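# Push link pins up through chain joint, cap with plate

## Task

Turn the connecting link so its pins stick upward through the middle joint of the chain, and then seat the cover plate down over both of those pins.

## Robot and tools

Robot: two arms, left_arm and right_arm, each with a parallel gripper. In scene-frame terms the left arm's base sits at (+0.004, +0.316, 0) m with identity orientation, and the right arm's at (-0.046, -0.237, 0) m with quat_wxyz (+1.000, 0, 0, +0.017), a slight yaw. For both, +z of the base frame is straight up.

Frames: the scene frame has its origin at table height midway between the nominal bases, +z up, +x out across the table, and the left arm on the +y side (arm names do not match image left/right). Fixed cameras and the table use the scene frame. Every hand pose, hand target, velocity and wrist-camera pose for an arm is given in that arm's own base frame. Reported poses can be off by a few centimetres, more at long reach.

Gripper: fingers extend along the gripper's +z axis and close along its y axis. end_effector_position is the point between the pads, roughly 1 cm behind the fingertips. Orientation is a quaternion written w first.

Row layout (shared by execute_actions and move): 16 plain numbers, always all 16 even if one arm is idle: left_arm x, y, z, qw, qx, qy, qz, opening, then right_arm x, y, z, qw, qx, qy, qz, opening. x, y, z are an absolute target position in metres and the quaternion an absolute target orientation, both in that arm's base frame (so these are poses, not offsets). Opening runs from -1 (closed) to +1 (fully open, 0.093 m gap); it is a command, so resending 0 means half-closed, not 'unchanged'.

execute_actions(actions, cameras): actions is a list of actions; each action is a list of 1 to 15 rows, one row per 1/30 s step, the last row repeated until 15 steps are filled. Any arm target more than 0.6 m away from that gripper's current position along any of the gripper's own axes gets the action refused for both arms; a malformed action or a failing first action rejects the whole call. An empty actions list just reports state and images. cameras: list of names (cam_high, cam_low, cam_left_wrist, cam_right_wrist); omitted, null or ["all"] gives all, [] gives none, an unknown name voids the call.

move(target, speed, blend, opening_speed, blocking, cameras): drives each gripper in a straight line from its Hand target toward the given pose. target is one 16-number row or a list of up to 15 rows (waypoints, all sharing a 10 s cap). speed is m/s, 0.002 to 0.5, default 0.25 (rotation capped at twice that in rad/s), one value or one per waypoint. blend is in metres, the corner-rounding radius at intermediate waypoints, default 0. opening_speed (0.2 or more, scale units per second) ramps the fingers. blocking=false returns after about 0.5 s while the motion continues; a new move takes over from the running one. Moves do not avoid obstacles or the other arm; faster moves lag, overshoot and hit harder, and pushing a target past a contact presses harder. Avoid paths passing close to an arm's own base, as they can flip its shoulder posture.

wait(seconds 0 to 10, cameras): lets time pass with the last commands held. stop(cameras): brakes a running move. zoom_image(camera, region=[x0, y0, x1, y1] pixels, at most 504x504): a closer look at the latest image of that camera. finished_scene(scene): ends the current scene, given its number; irreversible, so call it only when the plate sits on both pins and will stay there without the robot.

Control behaviour: each step the commanded pose is clipped to within 100 mm and 20 degrees of the measured pose, so one action may fall short; the Hand target line shows where the arm is actually headed. Friction and weight can leave the hand low, short or tilted; small moves may not happen or may go sideways. After each move check position and tilt, and keep sending the same quaternion to hold orientation rather than copying a drifted reading. To park an arm, resend its last reported pose and desired opening every call.

Results: robot state per arm (end_effector_position, end_effector_quat_wxyz, Hand target, Tool commands, Joint positions ending in gripper gap in metres, Joint velocities, Joint torques, grip_measured), images, and after actions some per-step positions. A move adds a 'move:' line: done, off_target, moving, held or fault, plus limits such as paced (pose clipped) or held (steps withheld). done means within 10 mm and 2 degrees at rest; it says nothing about contact.

Grip: grip_measured is the finger motor on the -1..+1 scale; pads meet near -0.94 and each mm of object width adds about 0.0208. Keep sending the closing value to keep holding. Pads squeeze about 50 to 62 N each.

Joint limits (rad): waist -2.618 to 3.054, shoulder 0 to 3.142, elbow 0 to 3.142 (straight 2.901), wrist pitch and yaw -1.571 to 1.571, wrist roll -2.094 to 2.094. Torques 1 to 3 wrap at ±28 N m.

Heat: holding loads, stretching out or straining toward unreachable poses heats motors; MOTOR HOT appears at 75 °C, at 90 °C that arm folds up and idles, at 100 °C it goes limp.

Avoid: dropping parts, releasing moving parts, anything leaving the table, fast impacts, hard presses, and arm-to-arm collisions (grippers and wrist cameras are not protected by the clearance check). Brief external tugs on held parts may occur.

Each tool is called after "Call:" as name(argument=value, ...) on one line, values as JSON.

## Session

Call:
execute_actions(actions=[])

Scene clock: 0.00 s.
left_arm: end_effector_position=(+0.3585, +0.0515, +0.1331) grip_measured=+1.000 end_effector_quat_wxyz=(+0.675, -0.147, +0.715, +0.106) | right_arm: end_effector_position=(+0.3870, +0.0023, +0.1461) grip_measured=+1.000 end_effector_quat_wxyz=(+0.681, +0.010, +0.732, -0.013)
Joint positions: left_arm=[-0.038 1.568 0.201 1.294 -0.396 -0.075 0.093] | right_arm=[0.035 1.54 0.287 1.182 0.066 0 0.093]
Joint velocities: within noise
Joint torques (N m): no reading
Heat: left arm: 32 °C; right arm: 41 °C.
Hand target: left_arm +0.3605, +0.0514, +0.1416; +0.685, -0.149, +0.706, +0.104 | right_arm +0.3877, +0.0023, +0.1473; +0.682, +0.010, +0.731, -0.012
Tool commands: left_gripper/opening=+1.0 right_gripper/opening=+1.0
camera_calibration:
cam_left_wrist: T_world_to_cam=[[0.346513, -0.936014, 0.0616923, -0.0830338], [-0.415676, -0.212175, -0.884418, 0.317544], [0.840917, 0.280818, -0.4626, -0.17298], [0, 0, 0, 1]] pos_world=[0.306229, 0.0382297, 0.205943]
cam_right_wrist: T_world_to_cam=[[-0.045857, -0.998945, 0.00257864, 0.0196591], [-0.496914, 0.0205716, -0.867556, 0.356285], [0.866587, -0.0410648, -0.497333, -0.181183], [0, 0, 0, 1]] pos_world=[0.334955, 0.00486878, 0.218938]

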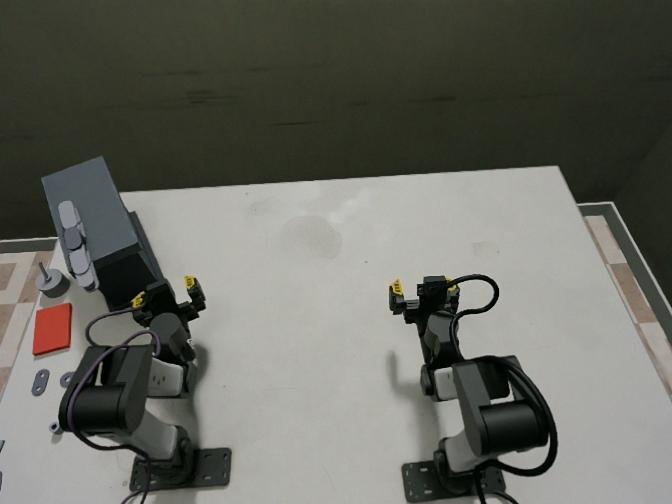

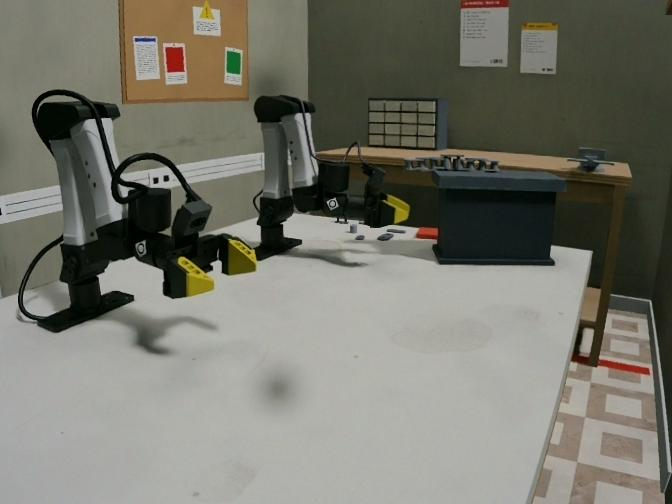

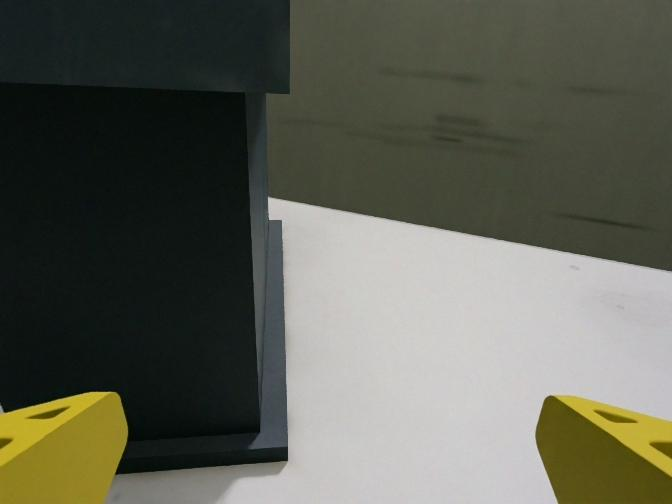

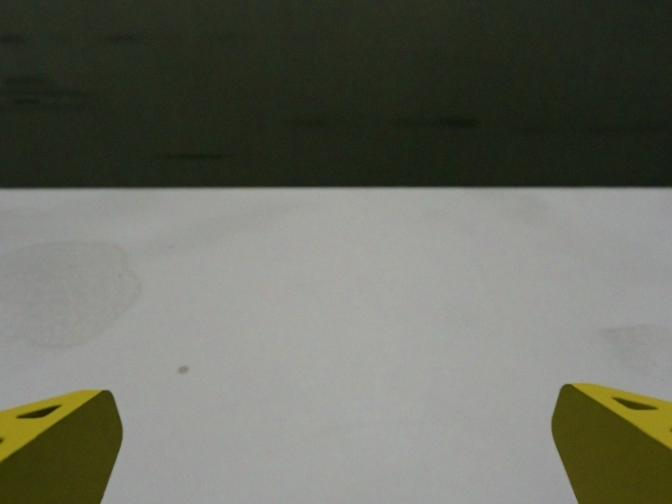

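Call:
zoom_image(camera="cam_high", region=[20, 140, 200, 320])

Call:
zoom_image(camera="cam_high", region=[0, 310, 180, 500])

Call:
zoom_image(camera="cam_low", region=[340, 130, 580, 280])

Scaled by 2.800 from the camera's 672x504 image, which has a finer 960x720 frame.

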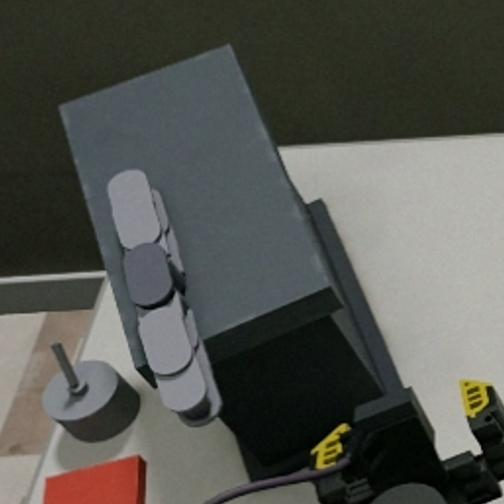

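Scaled by 2.653 from the camera's 672x504 image, which has a finer 960x720 frame.

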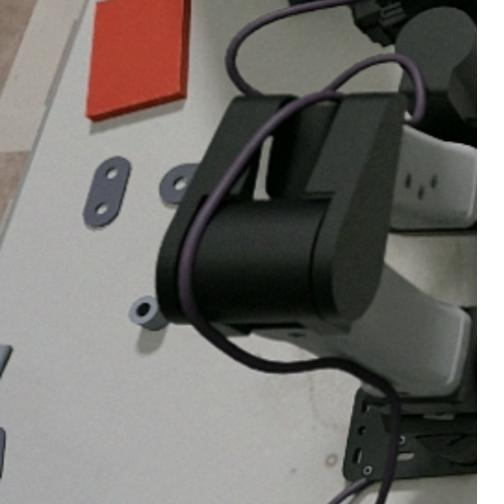

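Scaled by 2.100 from the camera's 672x504 image, which has a finer 960x720 frame.

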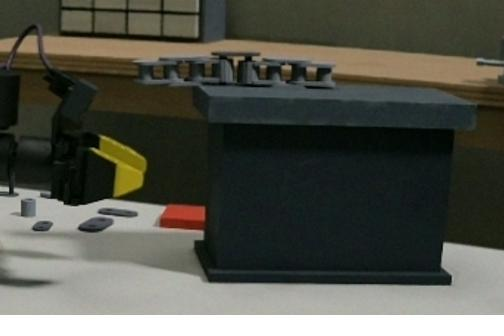

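Call:
move(target=[[0.27,0.05,0.30,0.5,0.0,0.866,0.0,0.0,0.30,0.0,0.20,0.5,0.0,0.866,0.0,0.0],[0.33,0.16,0.40,0.3365,-0.2036,0.8926,0.0777,0.0,0.30,0.0,0.20,0.5,0.0,0.866,0.0,0.0]], speed=0.25, blend=0.03)

Scene clock: 164.63 s.
left_arm: end_effector_position=(+0.3300, +0.1541, +0.3963) grip_measured=+0.002 end_effector_quat_wxyz=(+0.341, -0.198, +0.916, +0.072) | right_arm: end_effector_position=(+0.2995, +0.0008, +0.1946) grip_measured=+0.002 end_effector_quat_wxyz=(+0.502, +0.000, +0.865, -0.002)
Joint positions: left_arm=[0.444 1.72 2.43 -1.569 0.016 0.013 0.045] | right_arm=[0.008 0.806 0.61 -0.324 0.01 0.002 0.045]
Joint velocities: within noise
Joint torques (N m): left_arm=[0.58 -5.2 6.35 1.6 -0.15 -0.31] | right_arm=[-1.02 -0.36 10.63 1.87 -0.11 -0.03]
Heat: left arm: 42 °C; right arm: 41 °C.
Hand target: left_arm +0.3299, +0.1599, +0.3998; +0.345, -0.208, +0.912, +0.080 | right_arm +0.3000, +0.0000, +0.1999; +0.500, +0.000, +0.866, +0.000
Off the commanded pose: left_arm 0.007 m, 2 deg | right_arm 0.005 m, 0 deg.
joint sent to its limit (left arm) — joint 4 (wrist pitch), lower limit. The joint targets still meet the commanded pose.
move: done
camera_calibration:
cam_left_wrist: T_world_to_cam=[[0.416045, -0.909125, 0.0199401, -0.00386286], [-0.867138, -0.403242, -0.292347, 0.504], [0.27382, 0.104338, -0.956105, 0.353847], [0, 0, 0, 1]] pos_world=[0.341755, 0.162803, 0.485735]
cam_right_wrist: T_world_to_cam=[[-0.0155606, -0.999851, 0.00745545, 0.00401979], [-0.824641, 0.00861643, -0.56559, 0.394311], [0.565442, -0.014949, -0.824653, 0.0725382], [0, 0, 0, 1]] pos_world=[0.284212, 0.00170601, 0.282807]

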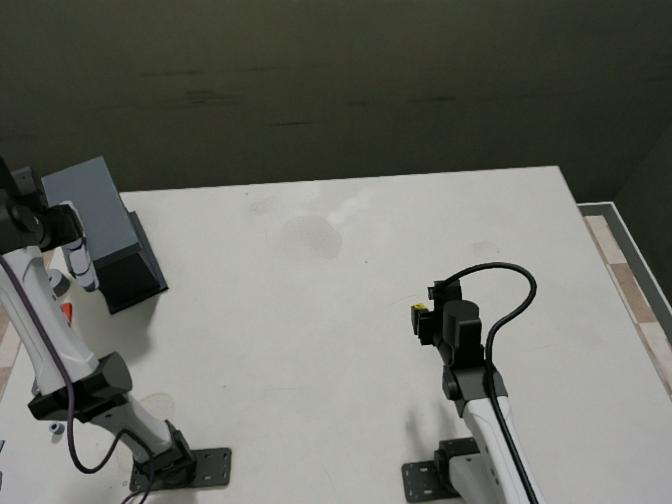

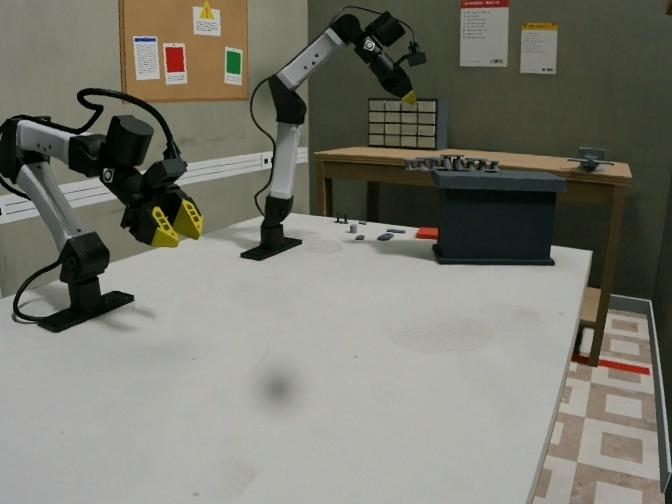

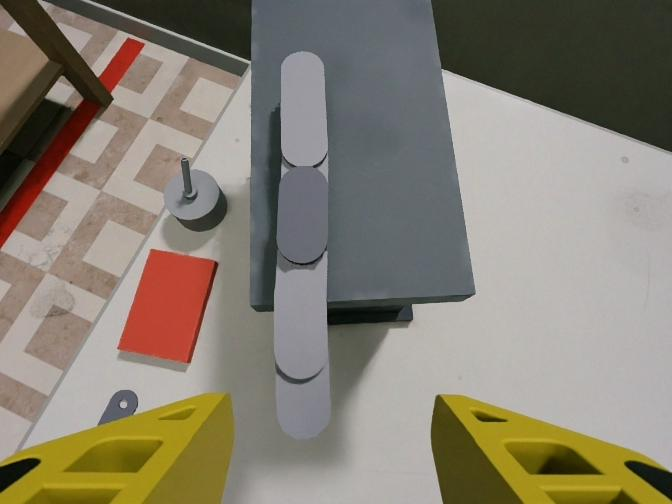

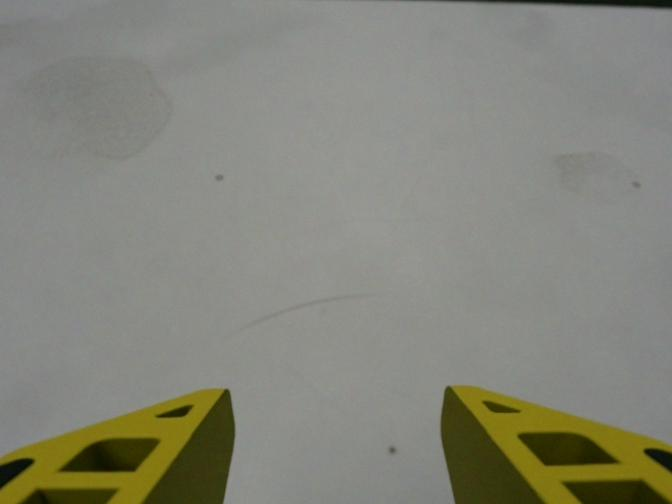

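Call:
move(target=[[0.395,0.20,0.315,0.2522,-0.2173,0.9412,0.0582,0.0,0.30,0.0,0.20,0.5,0.0,0.866,0.0,0.0]], speed=0.15, cameras=["cam_left_wrist","cam_low"])

Scene clock: 180.50 s.
left_arm: end_effector_position=(+0.3957, +0.1951, +0.3091) grip_measured=+0.002 end_effector_quat_wxyz=(+0.246, -0.215, +0.944, +0.052) | right_arm: end_effector_position=(+0.2995, +0.0008, +0.1946) grip_measured=+0.002 end_effector_quat_wxyz=(+0.501, +0.000, +0.865, -0.002)
Joint positions: left_arm=[0.464 2.033 2.538 -1.567 0.016 0.013 0.045] | right_arm=[0.008 0.806 0.61 -0.325 0.01 0.002 0.045]
Joint velocities: within noise
Joint torques (N m): left_arm=[0.64 -9.39 7.09 1.24 -0.05 -0.14] | right_arm=[-0.69 -0.38 10.45 1.8 -0.11 0]
Heat: left arm: 42 °C; right arm: 43 °C.
Hand target: left_arm +0.3948, +0.1999, +0.3148; +0.254, -0.217, +0.941, +0.059 | right_arm +0.3000, +0.0001, +0.1999; +0.500, +0.000, +0.866, +0.000
Off the commanded pose: left_arm 0.008 m, 1 deg | right_arm 0.006 m, 0 deg.
joint sent to its limit (left arm) — joint 4 (wrist pitch), lower limit. The joint targets still meet the commanded pose.
move: done
camera_calibration:
cam_left_wrist: T_world_to_cam=[[0.438342, -0.898528, 0.0224278, -0.00381109], [-0.893922, -0.438422, -0.0932182, 0.50791], [0.093592, 0.0208128, -0.995393, 0.348002], [0, 0, 0, 1]] pos_world=[0.423132, 0.212011, 0.39383]
Images, in order (width x height): cam_low 672x504, cam_left_wrist 672x504.

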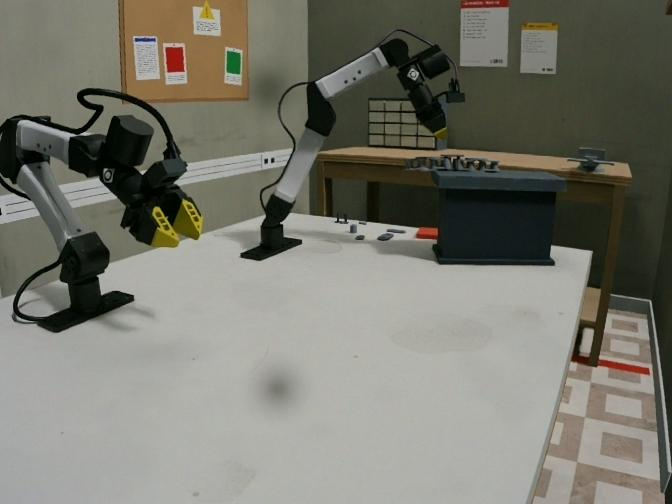

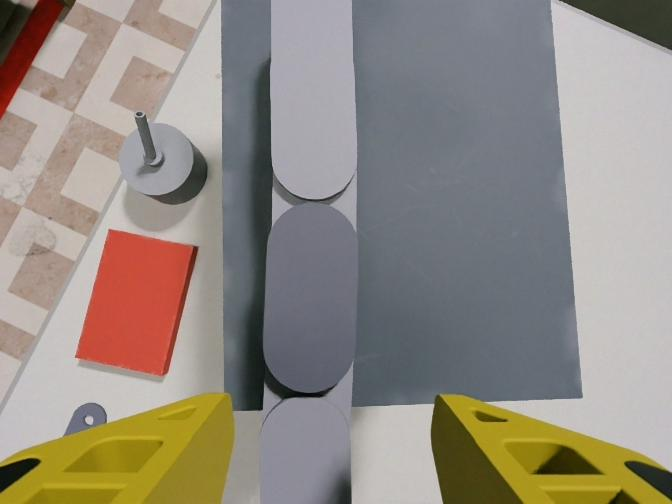

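Call:
move(target=[[0.420,0.219,0.285,0.2522,-0.2173,0.9412,0.0582,0.0,0.30,0.0,0.20,0.5,0.0,0.866,0.0,0.0]], speed=0.1, cameras=["cam_left_wrist","cam_low"])

Call:
zoom_image(camera="cam_low", region=[380, 90, 520, 200])

Scene clock: 200.17 s.
left_arm: end_effector_position=(+0.4162, +0.2134, +0.2861) grip_measured=+0.002 end_effector_quat_wxyz=(+0.246, -0.219, +0.942, +0.055) | right_arm: end_effector_position=(+0.2994, +0.0008, +0.1945) grip_measured=+0.002 end_effector_quat_wxyz=(+0.501, +0.000, +0.865, -0.002)
Joint positions: left_arm=[0.479 2.084 2.502 -1.478 0.016 0.018 0.045] | right_arm=[0.008 0.806 0.61 -0.325 0.01 0.002 0.045]
Joint velocities: left_arm=[-0.012 -0.007 -0.007 -0.007 0.154 -0.066 0] | right_arm=[within noise]
Joint torques (N m): left_arm=[0.54 -9.83 5.19 1.44 0.01 -0.06] | right_arm=[-1.05 -0.35 10.5 1.88 -0.15 -0.05]
Heat: left arm: 41 °C; right arm: 46 °C.
Hand target: left_arm +0.4199, +0.2189, +0.2851; +0.252, -0.217, +0.941, +0.058 | right_arm +0.2999, +0.0000, +0.1998; +0.500, +0.000, +0.866, +0.000
Off the commanded pose: left_arm 0.007 m, 1 deg | right_arm 0.006 m, 0 deg.
move: done
camera_calibration:
cam_left_wrist: T_world_to_cam=[[0.447538, -0.89405, 0.019618, 0.000131933], [-0.889361, -0.447271, -0.0947967, 0.532563], [0.0935275, 0.0249777, -0.995303, 0.321899], [0, 0, 0, 1]] pos_world=[0.443475, 0.230278, 0.37087]
Images, in order (width x height): cam_low 672x504, cam_left_wrist 672x504.

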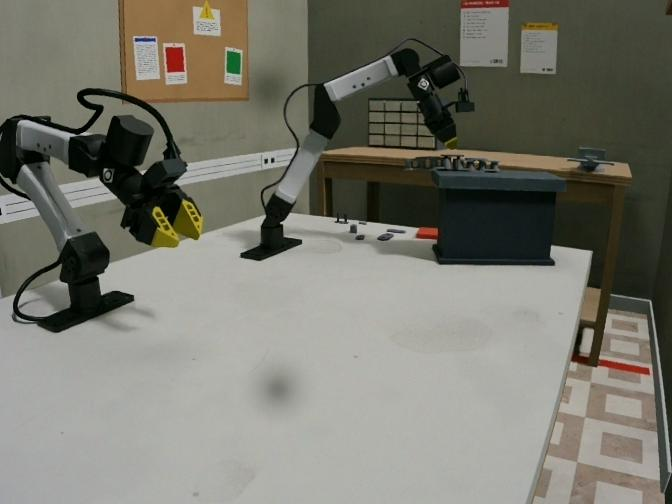

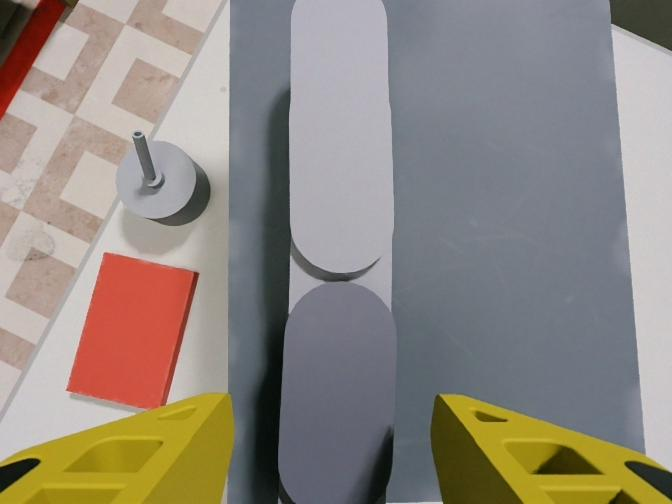

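Scaled by 3.600 from the camera's 672x504 image, which has a finer 960x720 frame.

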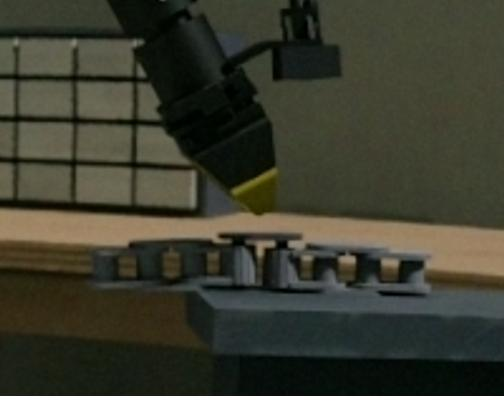

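Call:
move(target=[[0.4255,0.2212,0.274,0.2522,-0.2173,0.9412,0.0582,0.0,0.30,0.0,0.20,0.5,0.0,0.866,0.0,0.0]], speed=0.06, cameras=["cam_left_wrist","cam_low"])

Call:
zoom_image(camera="cam_low", region=[380, 90, 520, 200])

Scene clock: 213.50 s.
left_arm: end_effector_position=(+0.4239, +0.2174, +0.2722) grip_measured=+0.002 end_effector_quat_wxyz=(+0.244, -0.219, +0.943, +0.054) | right_arm: end_effector_position=(+0.2994, +0.0008, +0.1945) grip_measured=+0.002 end_effector_quat_wxyz=(+0.501, +0.000, +0.865, -0.002)
Joint positions: left_arm=[0.479 2.084 2.436 -1.417 0.016 0.019 0.045] | right_arm=[0.008 0.806 0.61 -0.325 0.01 0.002 0.045]
Joint velocities: left_arm=[within noise] | right_arm=[0.002 -0.022 -0.002 -0.037 -0.037 -0.154 -0.001]
Joint torques (N m): left_arm=[0.38 -11.37 4.67 1.5 0.01 -0.08] | right_arm=[-0.98 -0.39 10.41 1.84 -0.11 -0.06]
Heat: left arm: 41 °C; right arm: 47 °C.
Hand target: left_arm +0.4254, +0.2212, +0.2740; +0.252, -0.217, +0.941, +0.058 | right_arm +0.2999, +0.0000, +0.1998; +0.500, +0.000, +0.866, +0.000
Off the commanded pose: left_arm 0.005 m, 1 deg | right_arm 0.006 m, 0 deg.
move: done
camera_calibration:
cam_left_wrist: T_world_to_cam=[[0.447321, -0.894161, 0.0195029, 0.000686149], [-0.889893, -0.447154, -0.0902425, 0.538872], [0.0894121, 0.0230119, -0.995729, 0.309469], [0, 0, 0, 1]] pos_world=[0.451561, 0.234451, 0.356763]
Images, in order (width x height): cam_low 672x504, cam_left_wrist 672x504.

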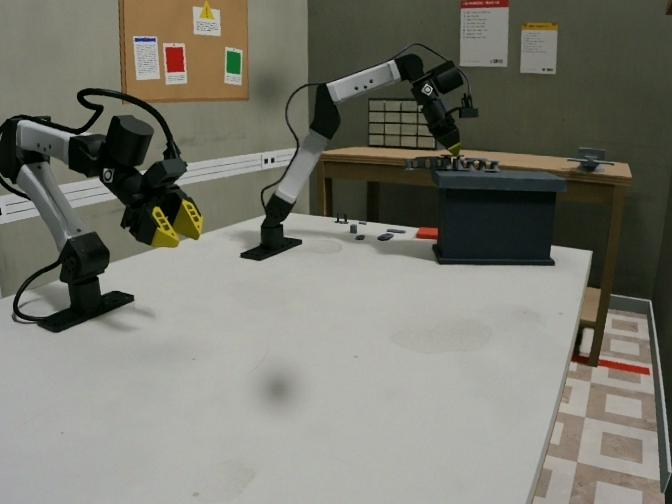

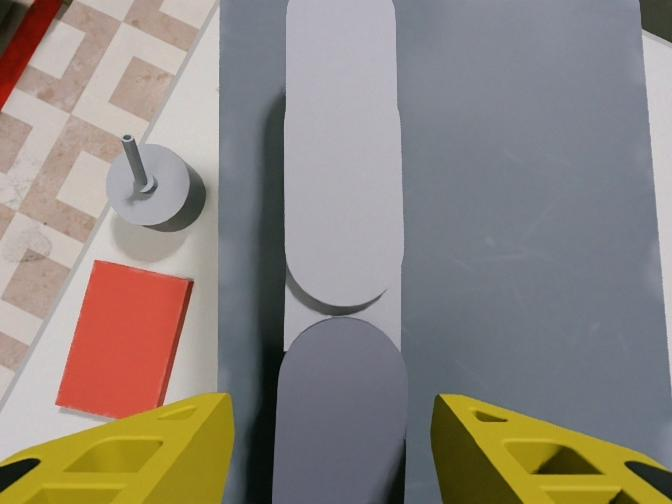

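Scaled by 3.600 from the camera's 672x504 image, which has a finer 960x720 frame.

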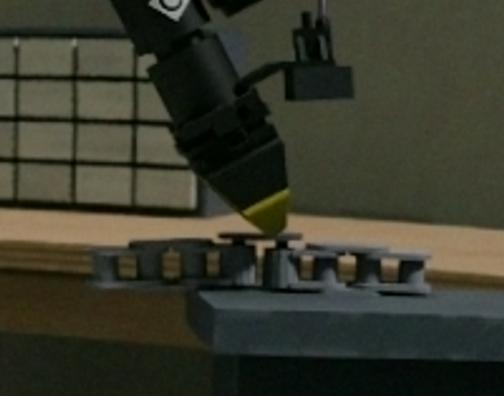

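Call:
move(target=[[0.4215,0.2180,0.269,0.2522,-0.2173,0.9412,0.0582,0.0,0.30,0.0,0.20,0.5,0.0,0.866,0.0,0.0]], speed=0.04, cameras=["cam_left_wrist","cam_low"])

Call:
zoom_image(camera="cam_low", region=[420, 120, 500, 190])

Scene clock: 225.07 s.
left_arm: end_effector_position=(+0.4248, +0.2178, +0.2462) grip_measured=+0.002 end_effector_quat_wxyz=(+0.223, -0.221, +0.948, +0.049) | right_arm: end_effector_position=(+0.2994, +0.0008, +0.1945) grip_measured=+0.002 end_effector_quat_wxyz=(+0.501, +0.000, +0.865, -0.002)
Joint positions: left_arm=[0.479 2.074 2.324 -1.361 0.016 0.019 0.045] | right_arm=[0.008 0.806 0.61 -0.325 0.01 0.002 0.045]
Joint velocities: within noise
Joint torques (N m): left_arm=[0.12 -16.05 5.11 1.43 -0.01 -0.11] | right_arm=[-0.92 -0.25 10.32 1.87 -0.11 -0.1]
Heat: left arm: 41 °C; right arm: 48 °C.
Hand target: left_arm +0.4212, +0.2178, +0.2688; +0.252, -0.217, +0.941, +0.058 | right_arm +0.3000, +0.0000, +0.1999; +0.500, +0.000, +0.866, +0.000
Off the commanded pose: left_arm 0.023 m, 4 deg | right_arm 0.006 m, 0 deg.
move: off_target (left_arm)
camera_calibration:
cam_left_wrist: T_world_to_cam=[[0.448134, -0.893738, 0.0201972, 0.000599398], [-0.892646, -0.448586, -0.0441968, 0.52766], [0.0485605, 0.00177713, -0.998819, 0.306269], [0, 0, 0, 1]] pos_world=[0.455872, 0.236692, 0.329216]
Images, in order (width x height): cam_low 672x504, cam_left_wrist 672x504.

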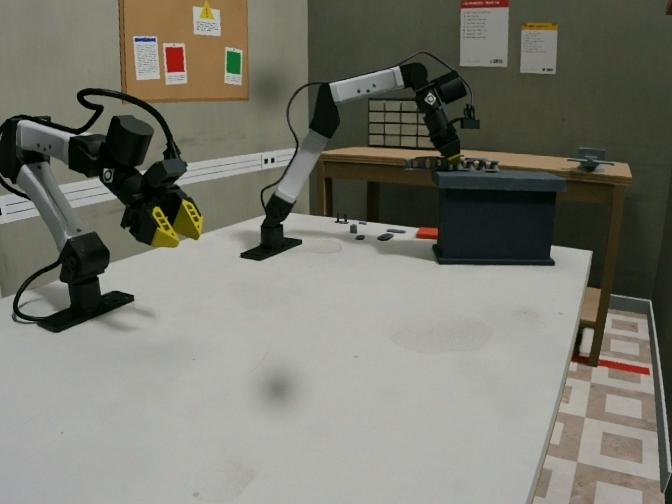

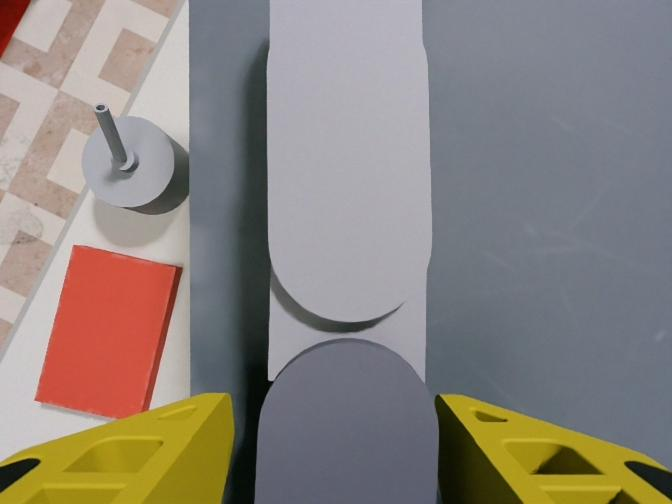

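Scaled by 6.300 from the camera's 672x504 image, which has a finer 960x720 frame.

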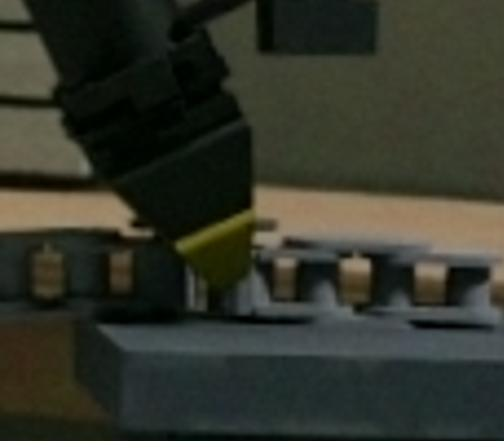

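Call:
move(target=[[0.4200,0.2170,0.283,0.2522,-0.2173,0.9412,0.0582,0.0,0.30,0.0,0.20,0.5,0.0,0.866,0.0,0.0]], speed=0.04, cameras=["cam_left_wrist","cam_low"])

Call:
zoom_image(camera="cam_low", region=[420, 120, 500, 190])

Scene clock: 232.80 s.
left_arm: end_effector_position=(+0.4197, +0.2152, +0.2725) grip_measured=+0.002 end_effector_quat_wxyz=(+0.239, -0.219, +0.944, +0.053) | right_arm: end_effector_position=(+0.2994, +0.0008, +0.1945) grip_measured=+0.002 end_effector_quat_wxyz=(+0.501, +0.000, +0.865, -0.002)
Joint positions: left_arm=[0.479 2.074 2.427 -1.429 0.016 0.019 0.045] | right_arm=[0.008 0.806 0.61 -0.325 0.01 0.002 0.045]
Joint velocities: within noise
Joint torques (N m): left_arm=[0.08 -11.08 7.77 1.22 -0.01 -0.11] | right_arm=[-0.95 -0.27 10.55 1.89 -0.08 0.01]
Heat: left arm: 46 °C; right arm: 48 °C.
Hand target: left_arm +0.4198, +0.2169, +0.2829; +0.252, -0.217, +0.941, +0.058 | right_arm +0.3000, +0.0000, +0.1999; +0.500, +0.000, +0.866, +0.000
Off the commanded pose: left_arm 0.011 m, 2 deg | right_arm 0.006 m, 0 deg.
move: off_target (left_arm)
camera_calibration:
cam_left_wrist: T_world_to_cam=[[0.447507, -0.894064, 0.0196673, 0.000461903], [-0.890698, -0.447573, -0.0796008, 0.531641], [0.0799708, 0.0181043, -0.996633, 0.315486], [0, 0, 0, 1]] pos_world=[0.448095, 0.232649, 0.356734]
Images, in order (width x height): cam_low 672x504, cam_left_wrist 672x504.

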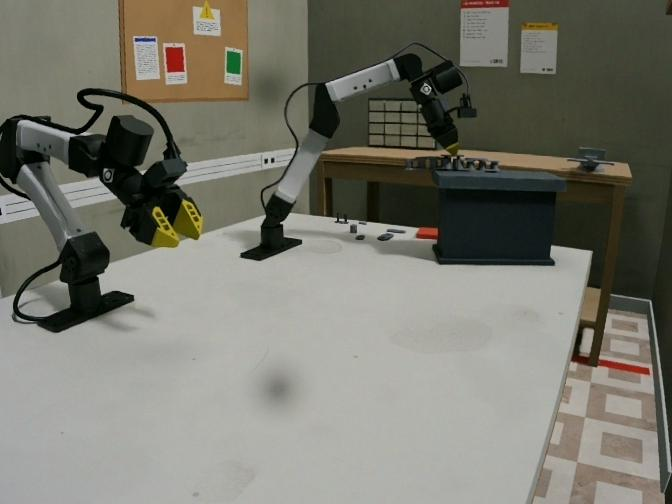

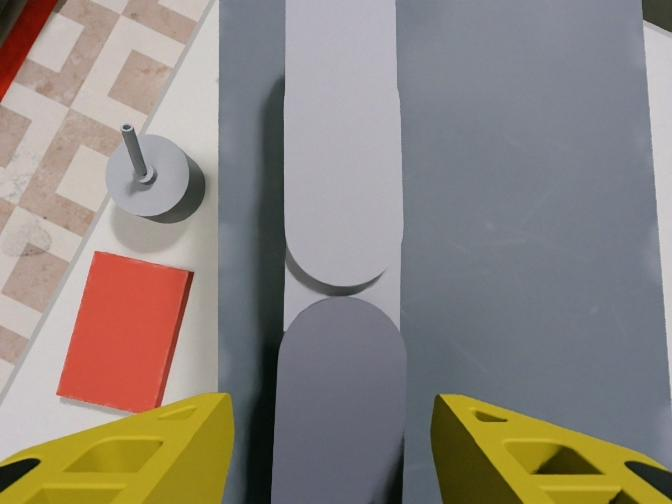

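Scaled by 6.300 from the camera's 672x504 image, which has a finer 960x720 frame.

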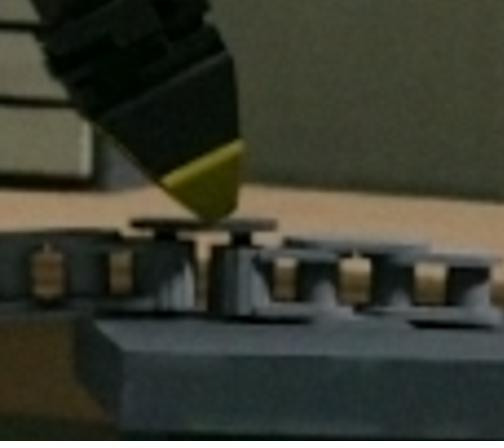

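Call:
move(target=[[0.4205,0.2172,0.278,0.2522,-0.2173,0.9412,0.0582,0.0,0.30,0.0,0.20,0.5,0.0,0.866,0.0,0.0]], speed=0.03, cameras=["cam_low"])

Call:
zoom_image(camera="cam_low", region=[420, 120, 500, 190])

Scene clock: 239.93 s.
left_arm: end_effector_position=(+0.4204, +0.2155, +0.2696) grip_measured=+0.002 end_effector_quat_wxyz=(+0.237, -0.220, +0.945, +0.053) | right_arm: end_effector_position=(+0.2994, +0.0008, +0.1945) grip_measured=+0.002 end_effector_quat_wxyz=(+0.501, +0.000, +0.865, -0.002)
Joint positions: left_arm=[0.479 2.074 2.416 -1.421 0.016 0.019 0.045] | right_arm=[0.008 0.806 0.61 -0.325 0.01 0.002 0.045]
Joint velocities: within noise
Joint torques (N m): left_arm=[0.06 -12.75 4.71 1.44 -0.01 -0.11] | right_arm=[-1.02 -0.42 10.45 1.88 -0.13 -0.02]
Heat: left arm: 47 °C; right arm: 48 °C.
Hand target: left_arm +0.4204, +0.2171, +0.2780; +0.252, -0.217, +0.941, +0.058 | right_arm +0.3000, +0.0000, +0.1999; +0.500, +0.000, +0.866, +0.000
Off the commanded pose: left_arm 0.009 m, 2 deg | right_arm 0.006 m, 0 deg.
move: done
Images, in order (width x height): cam_low 672x504.

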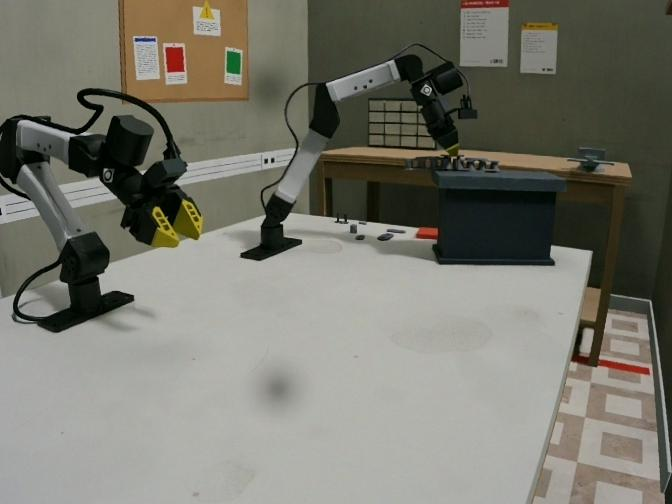

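Scaled by 6.300 from the camera's 672x504 image, which has a finer 960x720 frame.

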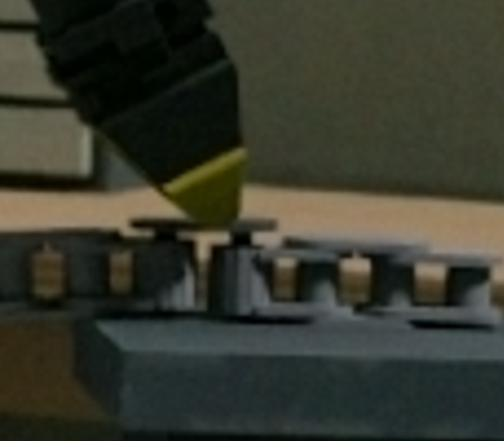

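Call:
move(target=[[0.4205,0.2172,0.2762,0.2522,-0.2173,0.9412,0.0582,0.0,0.30,0.0,0.20,0.5,0.0,0.866,0.0,0.0]], speed=0.03, cameras=["cam_low"])

Call:
zoom_image(camera="cam_low", region=[420, 120, 500, 190])

Scene clock: 246.23 s.
left_arm: end_effector_position=(+0.4214, +0.2161, +0.2642) grip_measured=+0.002 end_effector_quat_wxyz=(+0.234, -0.220, +0.946, +0.052) | right_arm: end_effector_position=(+0.2994, +0.0008, +0.1945) grip_measured=+0.002 end_effector_quat_wxyz=(+0.501, +0.000, +0.865, -0.002)
Joint positions: left_arm=[0.479 2.074 2.394 -1.408 0.016 0.019 0.045] | right_arm=[0.008 0.806 0.61 -0.325 0.01 0.002 0.045]
Joint velocities: within noise
Joint torques (N m): left_arm=[0.08 -13.67 4.75 1.44 -0.01 -0.11] | right_arm=[-1.06 -0.4 10.44 1.91 -0.09 -0.07]
Heat: left arm: 49 °C; right arm: 49 °C.
Hand target: left_arm +0.4204, +0.2171, +0.2762; +0.252, -0.217, +0.941, +0.058 | right_arm +0.3000, +0.0000, +0.1999; +0.500, +0.000, +0.866, +0.000
Off the commanded pose: left_arm 0.012 m, 2 deg | right_arm 0.006 m, 0 deg.
move: off_target (left_arm)
Images, in order (width x height): cam_low 672x504.

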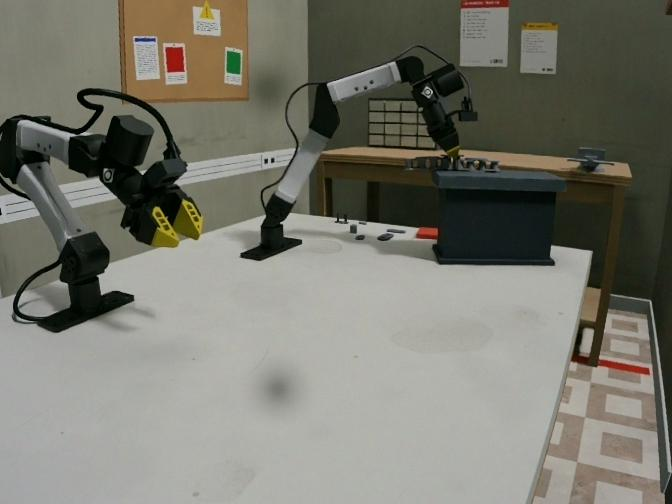

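Scaled by 6.300 from the camera's 672x504 image, which has a finer 960x720 frame.

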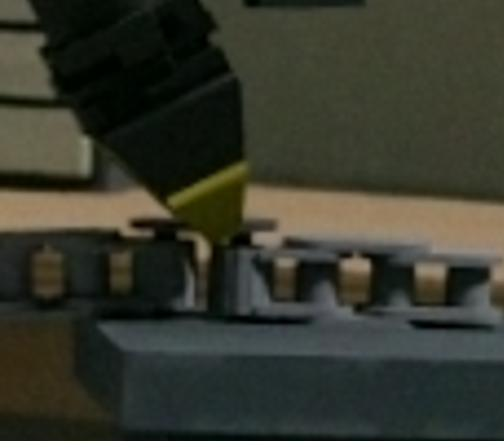

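Call:
move(target=[[0.4205,0.2172,0.2762,0.2522,-0.2173,0.9412,0.0582,-0.65,0.30,0.0,0.20,0.5,0.0,0.866,0.0,0.0]], speed=0.03, opening_speed=0.8, cameras=["cam_left_wrist"])

Scene clock: 251.87 s.
left_arm: end_effector_position=(+0.4215, +0.2162, +0.2643) grip_measured=-0.465 end_effector_quat_wxyz=(+0.234, -0.220, +0.946, +0.052) | right_arm: end_effector_position=(+0.2994, +0.0008, +0.1945) grip_measured=+0.002 end_effector_quat_wxyz=(+0.501, +0.000, +0.865, -0.002)
Joint positions: left_arm=[0.479 2.074 2.394 -1.407 0.015 0.019 0.023] | right_arm=[0.008 0.806 0.61 -0.325 0.01 0.002 0.045]
Joint velocities: within noise
Joint torques (N m): left_arm=[0.05 -13.65 4.74 1.45 -0.01 -0.11] | right_arm=[-0.92 -0.34 10.41 1.84 -0.11 -0.03]
Heat: left arm: 50 °C; right arm: 49 °C.
Hand target: left_arm +0.4204, +0.2171, +0.2762; +0.252, -0.217, +0.941, +0.058 | right_arm +0.3000, +0.0000, +0.1999; +0.500, +0.000, +0.866, +0.000
Off the commanded pose: left_arm 0.012 m, 2 deg | right_arm 0.006 m, 0 deg.
move: off_target (left_arm)
camera_calibration:
cam_left_wrist: T_world_to_cam=[[0.447862, -0.89389, 0.0194976, 0.000577411], [-0.891356, -0.448088, -0.0685649, 0.530599], [0.0700261, 0.0133283, -0.997456, 0.31259], [0, 0, 0, 1]] pos_world=[0.450805, 0.234105, 0.348164]
Images, in order (width x height): cam_left_wrist 672x504.

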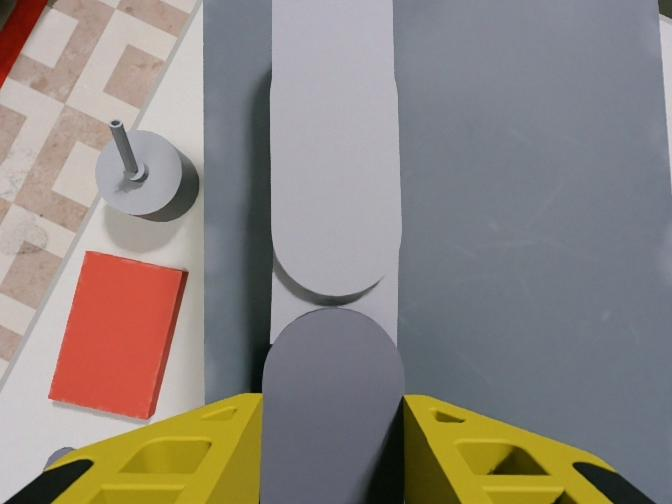

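Call:
move(target=[[0.4205,0.2172,0.284,0.2522,-0.2173,0.9412,0.0582,-0.65,0.30,0.0,0.20,0.5,0.0,0.866,0.0,0.0]], speed=0.03, cameras=["cam_left_wrist","cam_low"])

Call:
zoom_image(camera="cam_low", region=[390, 120, 520, 210])

Scene clock: 303.87 s.
left_arm: end_effector_position=(+0.4136, +0.2121, +0.2650) grip_measured=-0.465 end_effector_quat_wxyz=(+0.219, -0.221, +0.949, +0.048) | right_arm: end_effector_position=(+0.2994, +0.0008, +0.1945) grip_measured=+0.002 end_effector_quat_wxyz=(+0.501, +0.000, +0.865, -0.002)
Joint positions: left_arm=[0.479 2.078 2.42 -1.461 0.015 0.019 0.023] | right_arm=[0.008 0.806 0.61 -0.325 0.01 0.002 0.045]
Joint velocities: within noise
Joint torques (N m): left_arm=[0.06 -11.15 9.26 1.4 -0.01 -0.11] | right_arm=[-1.1 -0.49 10.22 1.91 -0.13 -0.07]
Heat: left arm: 58 °C; right arm: 51 °C.
Hand target: left_arm +0.4195, +0.2167, +0.2841; +0.253, -0.217, +0.941, +0.058 | right_arm +0.3000, +0.0000, +0.1999; +0.500, +0.000, +0.866, +0.000
Off the commanded pose: left_arm 0.021 m, 4 deg | right_arm 0.006 m, 0 deg.
move: off_target (left_arm)
camera_calibration:
cam_left_wrist: T_world_to_cam=[[0.448417, -0.893602, 0.0199593, 0.0000163572], [-0.892838, -0.448859, -0.0369508, 0.514084], [0.0419782, -0.00125113, -0.999118, 0.329078], [0, 0, 0, 1]] pos_world=[0.445172, 0.231177, 0.347783]
Images, in order (width x height): cam_low 672x504, cam_left_wrist 672x504.

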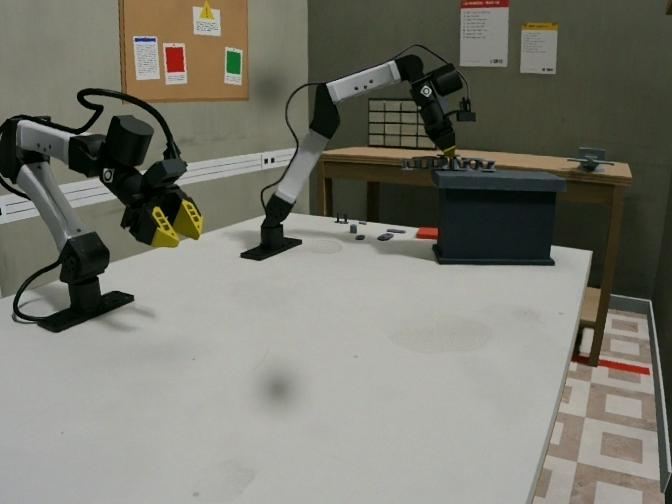

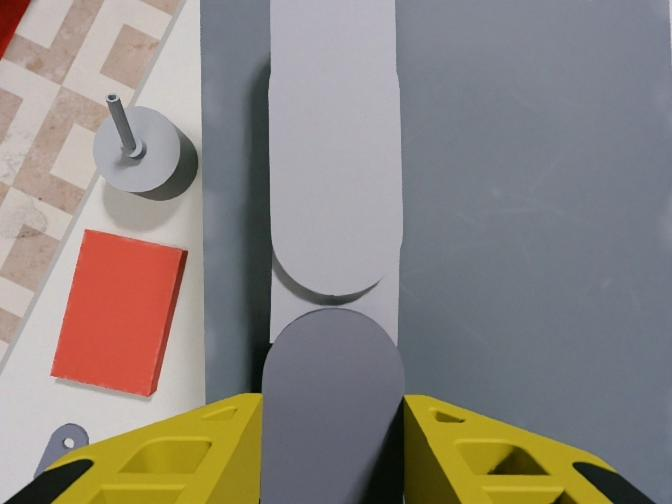

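Scaled by 3.877 from the camera's 672x504 image, which has a finer 960x720 frame.

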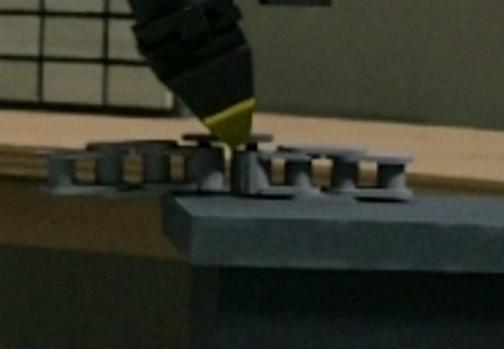

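Call:
move(target=[[0.4535,0.2325,0.290,0.2522,-0.2173,0.9412,0.0582,-0.65,0.30,0.0,0.20,0.5,0.0,0.866,0.0,0.0]], speed=0.06, cameras=["cam_left_wrist","cam_low"])

Call:
zoom_image(camera="cam_low", region=[390, 120, 520, 210])

Scene clock: 312.07 s.
left_arm: end_effector_position=(+0.4394, +0.2255, +0.2710) grip_measured=-0.465 end_effector_quat_wxyz=(+0.239, -0.220, +0.944, +0.053) | right_arm: end_effector_position=(+0.2994, +0.0008, +0.1945) grip_measured=+0.002 end_effector_quat_wxyz=(+0.501, +0.000, +0.865, -0.002)
Joint positions: left_arm=[0.479 2.305 2.83 -1.601 0.015 0.019 0.023] | right_arm=[0.008 0.806 0.61 -0.325 0.01 0.002 0.045]
Joint velocities: within noise
Joint torques (N m): left_arm=[-0.32 -11.81 7.82 1.91 -0.02 -0.16] | right_arm=[-1.16 -0.29 10.18 1.87 -0.13 -0.07]
Heat: left arm: 56 °C; right arm: 51 °C.
Hand target: left_arm +0.4522, +0.2318, +0.2896; +0.285, -0.215, +0.932, +0.066 | right_arm +0.3000, +0.0000, +0.1999; +0.500, +0.000, +0.866, +0.000
Off the commanded pose: left_arm 0.025 m, 2 deg | right_arm 0.006 m, 0 deg.
elbow stopped short (left arm): the move would have taken joint 3 (elbow) straighter than the controller allows.
joint read past its limit (left arm) — joint 4 (wrist pitch), lower limit.
move: off_target (left_arm)
camera_calibration:
cam_left_wrist: T_world_to_cam=[[0.447665, -0.893992, 0.0193259, 0.000901861], [-0.890602, -0.447696, -0.0799764, 0.553842], [0.0801505, 0.018591, -0.996609, 0.312101], [0, 0, 0, 1]] pos_world=[0.467834, 0.242957, 0.355319]
Images, in order (width x height): cam_low 672x504, cam_left_wrist 672x504.

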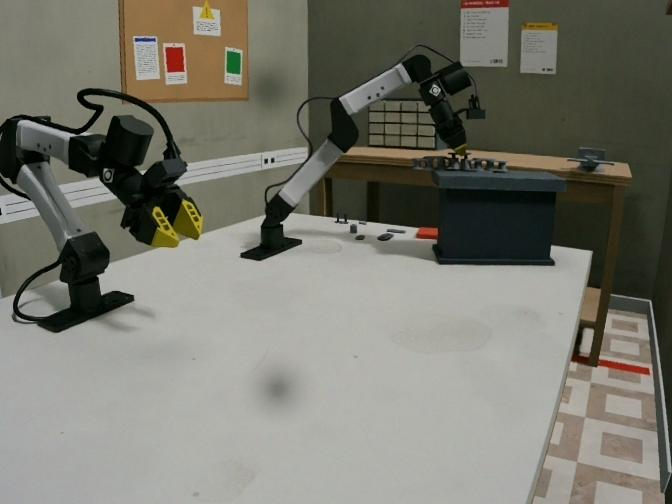

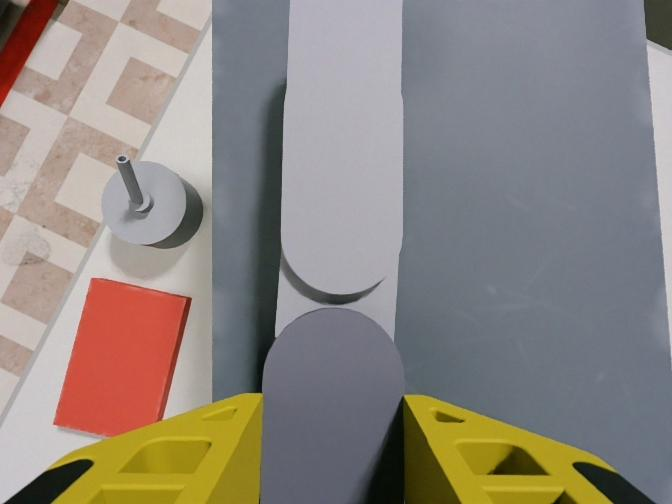

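Scaled by 3.877 from the camera's 672x504 image, which has a finer 960x720 frame.

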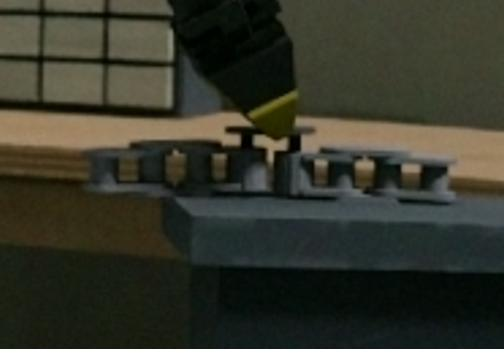

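Call:
move(target=[[0.4440,0.2285,0.281,0.2522,-0.2173,0.9412,0.0582,-0.65,0.30,0.0,0.20,0.5,0.0,0.866,0.0,0.0]], speed=0.04, cameras=["cam_low"])

Call:
zoom_image(camera="cam_low", region=[390, 120, 520, 210])

Scene clock: 349.37 s.
left_arm: end_effector_position=(+0.4393, +0.2255, +0.2710) grip_measured=-0.465 end_effector_quat_wxyz=(+0.239, -0.220, +0.944, +0.053) | right_arm: end_effector_position=(+0.2994, +0.0008, +0.1945) grip_measured=+0.002 end_effector_quat_wxyz=(+0.501, +0.000, +0.865, -0.002)
Joint positions: left_arm=[0.479 2.305 2.83 -1.601 0.015 0.019 0.023] | right_arm=[0.008 0.806 0.61 -0.325 0.01 0.002 0.045]
Joint velocities: within noise
Joint torques (N m): left_arm=[-0.13 -12.89 5.15 1.58 -0.01 -0.13] | right_arm=[-0.8 -0.39 10.44 1.88 -0.15 -0.03]
Heat: left arm: 57 °C; right arm: 52 °C.
Hand target: left_arm +0.4437, +0.2283, +0.2806; +0.260, -0.217, +0.939, +0.060 | right_arm +0.3000, +0.0000, +0.1999; +0.500, +0.000, +0.866, +0.000
Off the commanded pose: left_arm 0.011 m, 2 deg | right_arm 0.006 m, 0 deg.
elbow stopped short (left arm): the move would have taken joint 3 (elbow) straighter than the controller allows.
joint read past its limit (left arm) — joint 4 (wrist pitch), lower limit.
joint sent to its limit (left arm) — joint 4 (wrist pitch), lower limit. The joint targets still meet the commanded pose.
move: off_target (left_arm)
Images, in order (width x height): cam_low 672x504.

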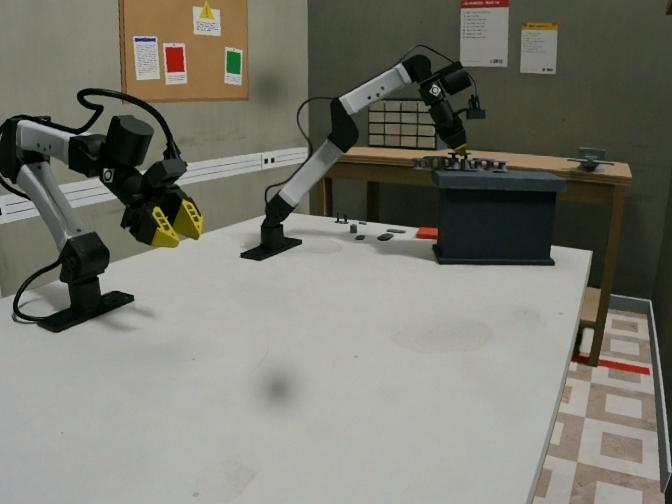

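Scaled by 3.877 from the camera's 672x504 image, which has a finer 960x720 frame.

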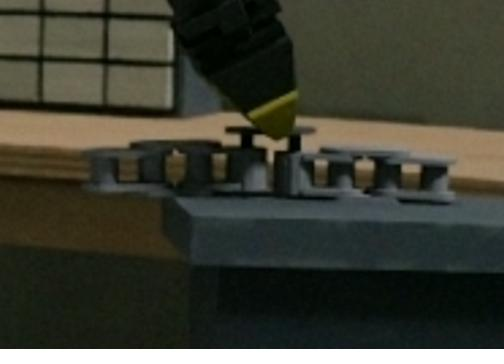

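Call:
move(target=[[0.4400,0.2265,0.2725,0.2522,-0.2173,0.9412,0.0582,-0.65,0.30,0.0,0.20,0.5,0.0,0.866,0.0,0.0]], speed=0.03, cameras=["cam_low"])

Call:
zoom_image(camera="cam_low", region=[390, 120, 520, 210])

Scene clock: 354.87 s.
left_arm: end_effector_position=(+0.4414, +0.2265, +0.2634) grip_measured=-0.465 end_effector_quat_wxyz=(+0.238, -0.220, +0.945, +0.053) | right_arm: end_effector_position=(+0.2994, +0.0008, +0.1944) grip_measured=+0.002 end_effector_quat_wxyz=(+0.501, +0.000, +0.865, -0.002)
Joint positions: left_arm=[0.479 2.235 2.658 -1.501 0.015 0.019 0.023] | right_arm=[0.008 0.806 0.61 -0.325 0.01 0.002 0.045]
Joint velocities: within noise
Joint torques (N m): left_arm=[-0.13 -14.49 3.56 1.43 -0.02 -0.13] | right_arm=[-0.99 -0.12 10.35 1.91 -0.1 -0.1]
Heat: left arm: 58 °C; right arm: 52 °C.
Hand target: left_arm +0.4400, +0.2265, +0.2726; +0.251, -0.217, +0.942, +0.058 | right_arm +0.2999, +0.0000, +0.1998; +0.500, +0.000, +0.866, +0.000
Off the commanded pose: left_arm 0.009 m, 2 deg | right_arm 0.006 m, 0 deg.
move: done
Images, in order (width x height): cam_low 672x504.

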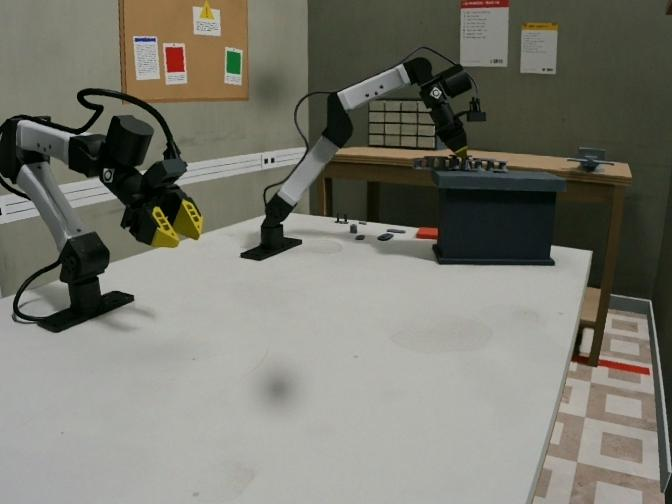

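Scaled by 3.877 from the camera's 672x504 image, which has a finer 960x720 frame.

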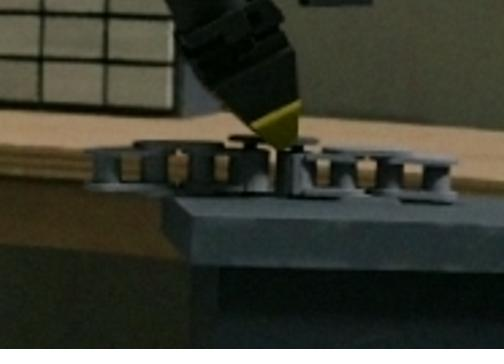

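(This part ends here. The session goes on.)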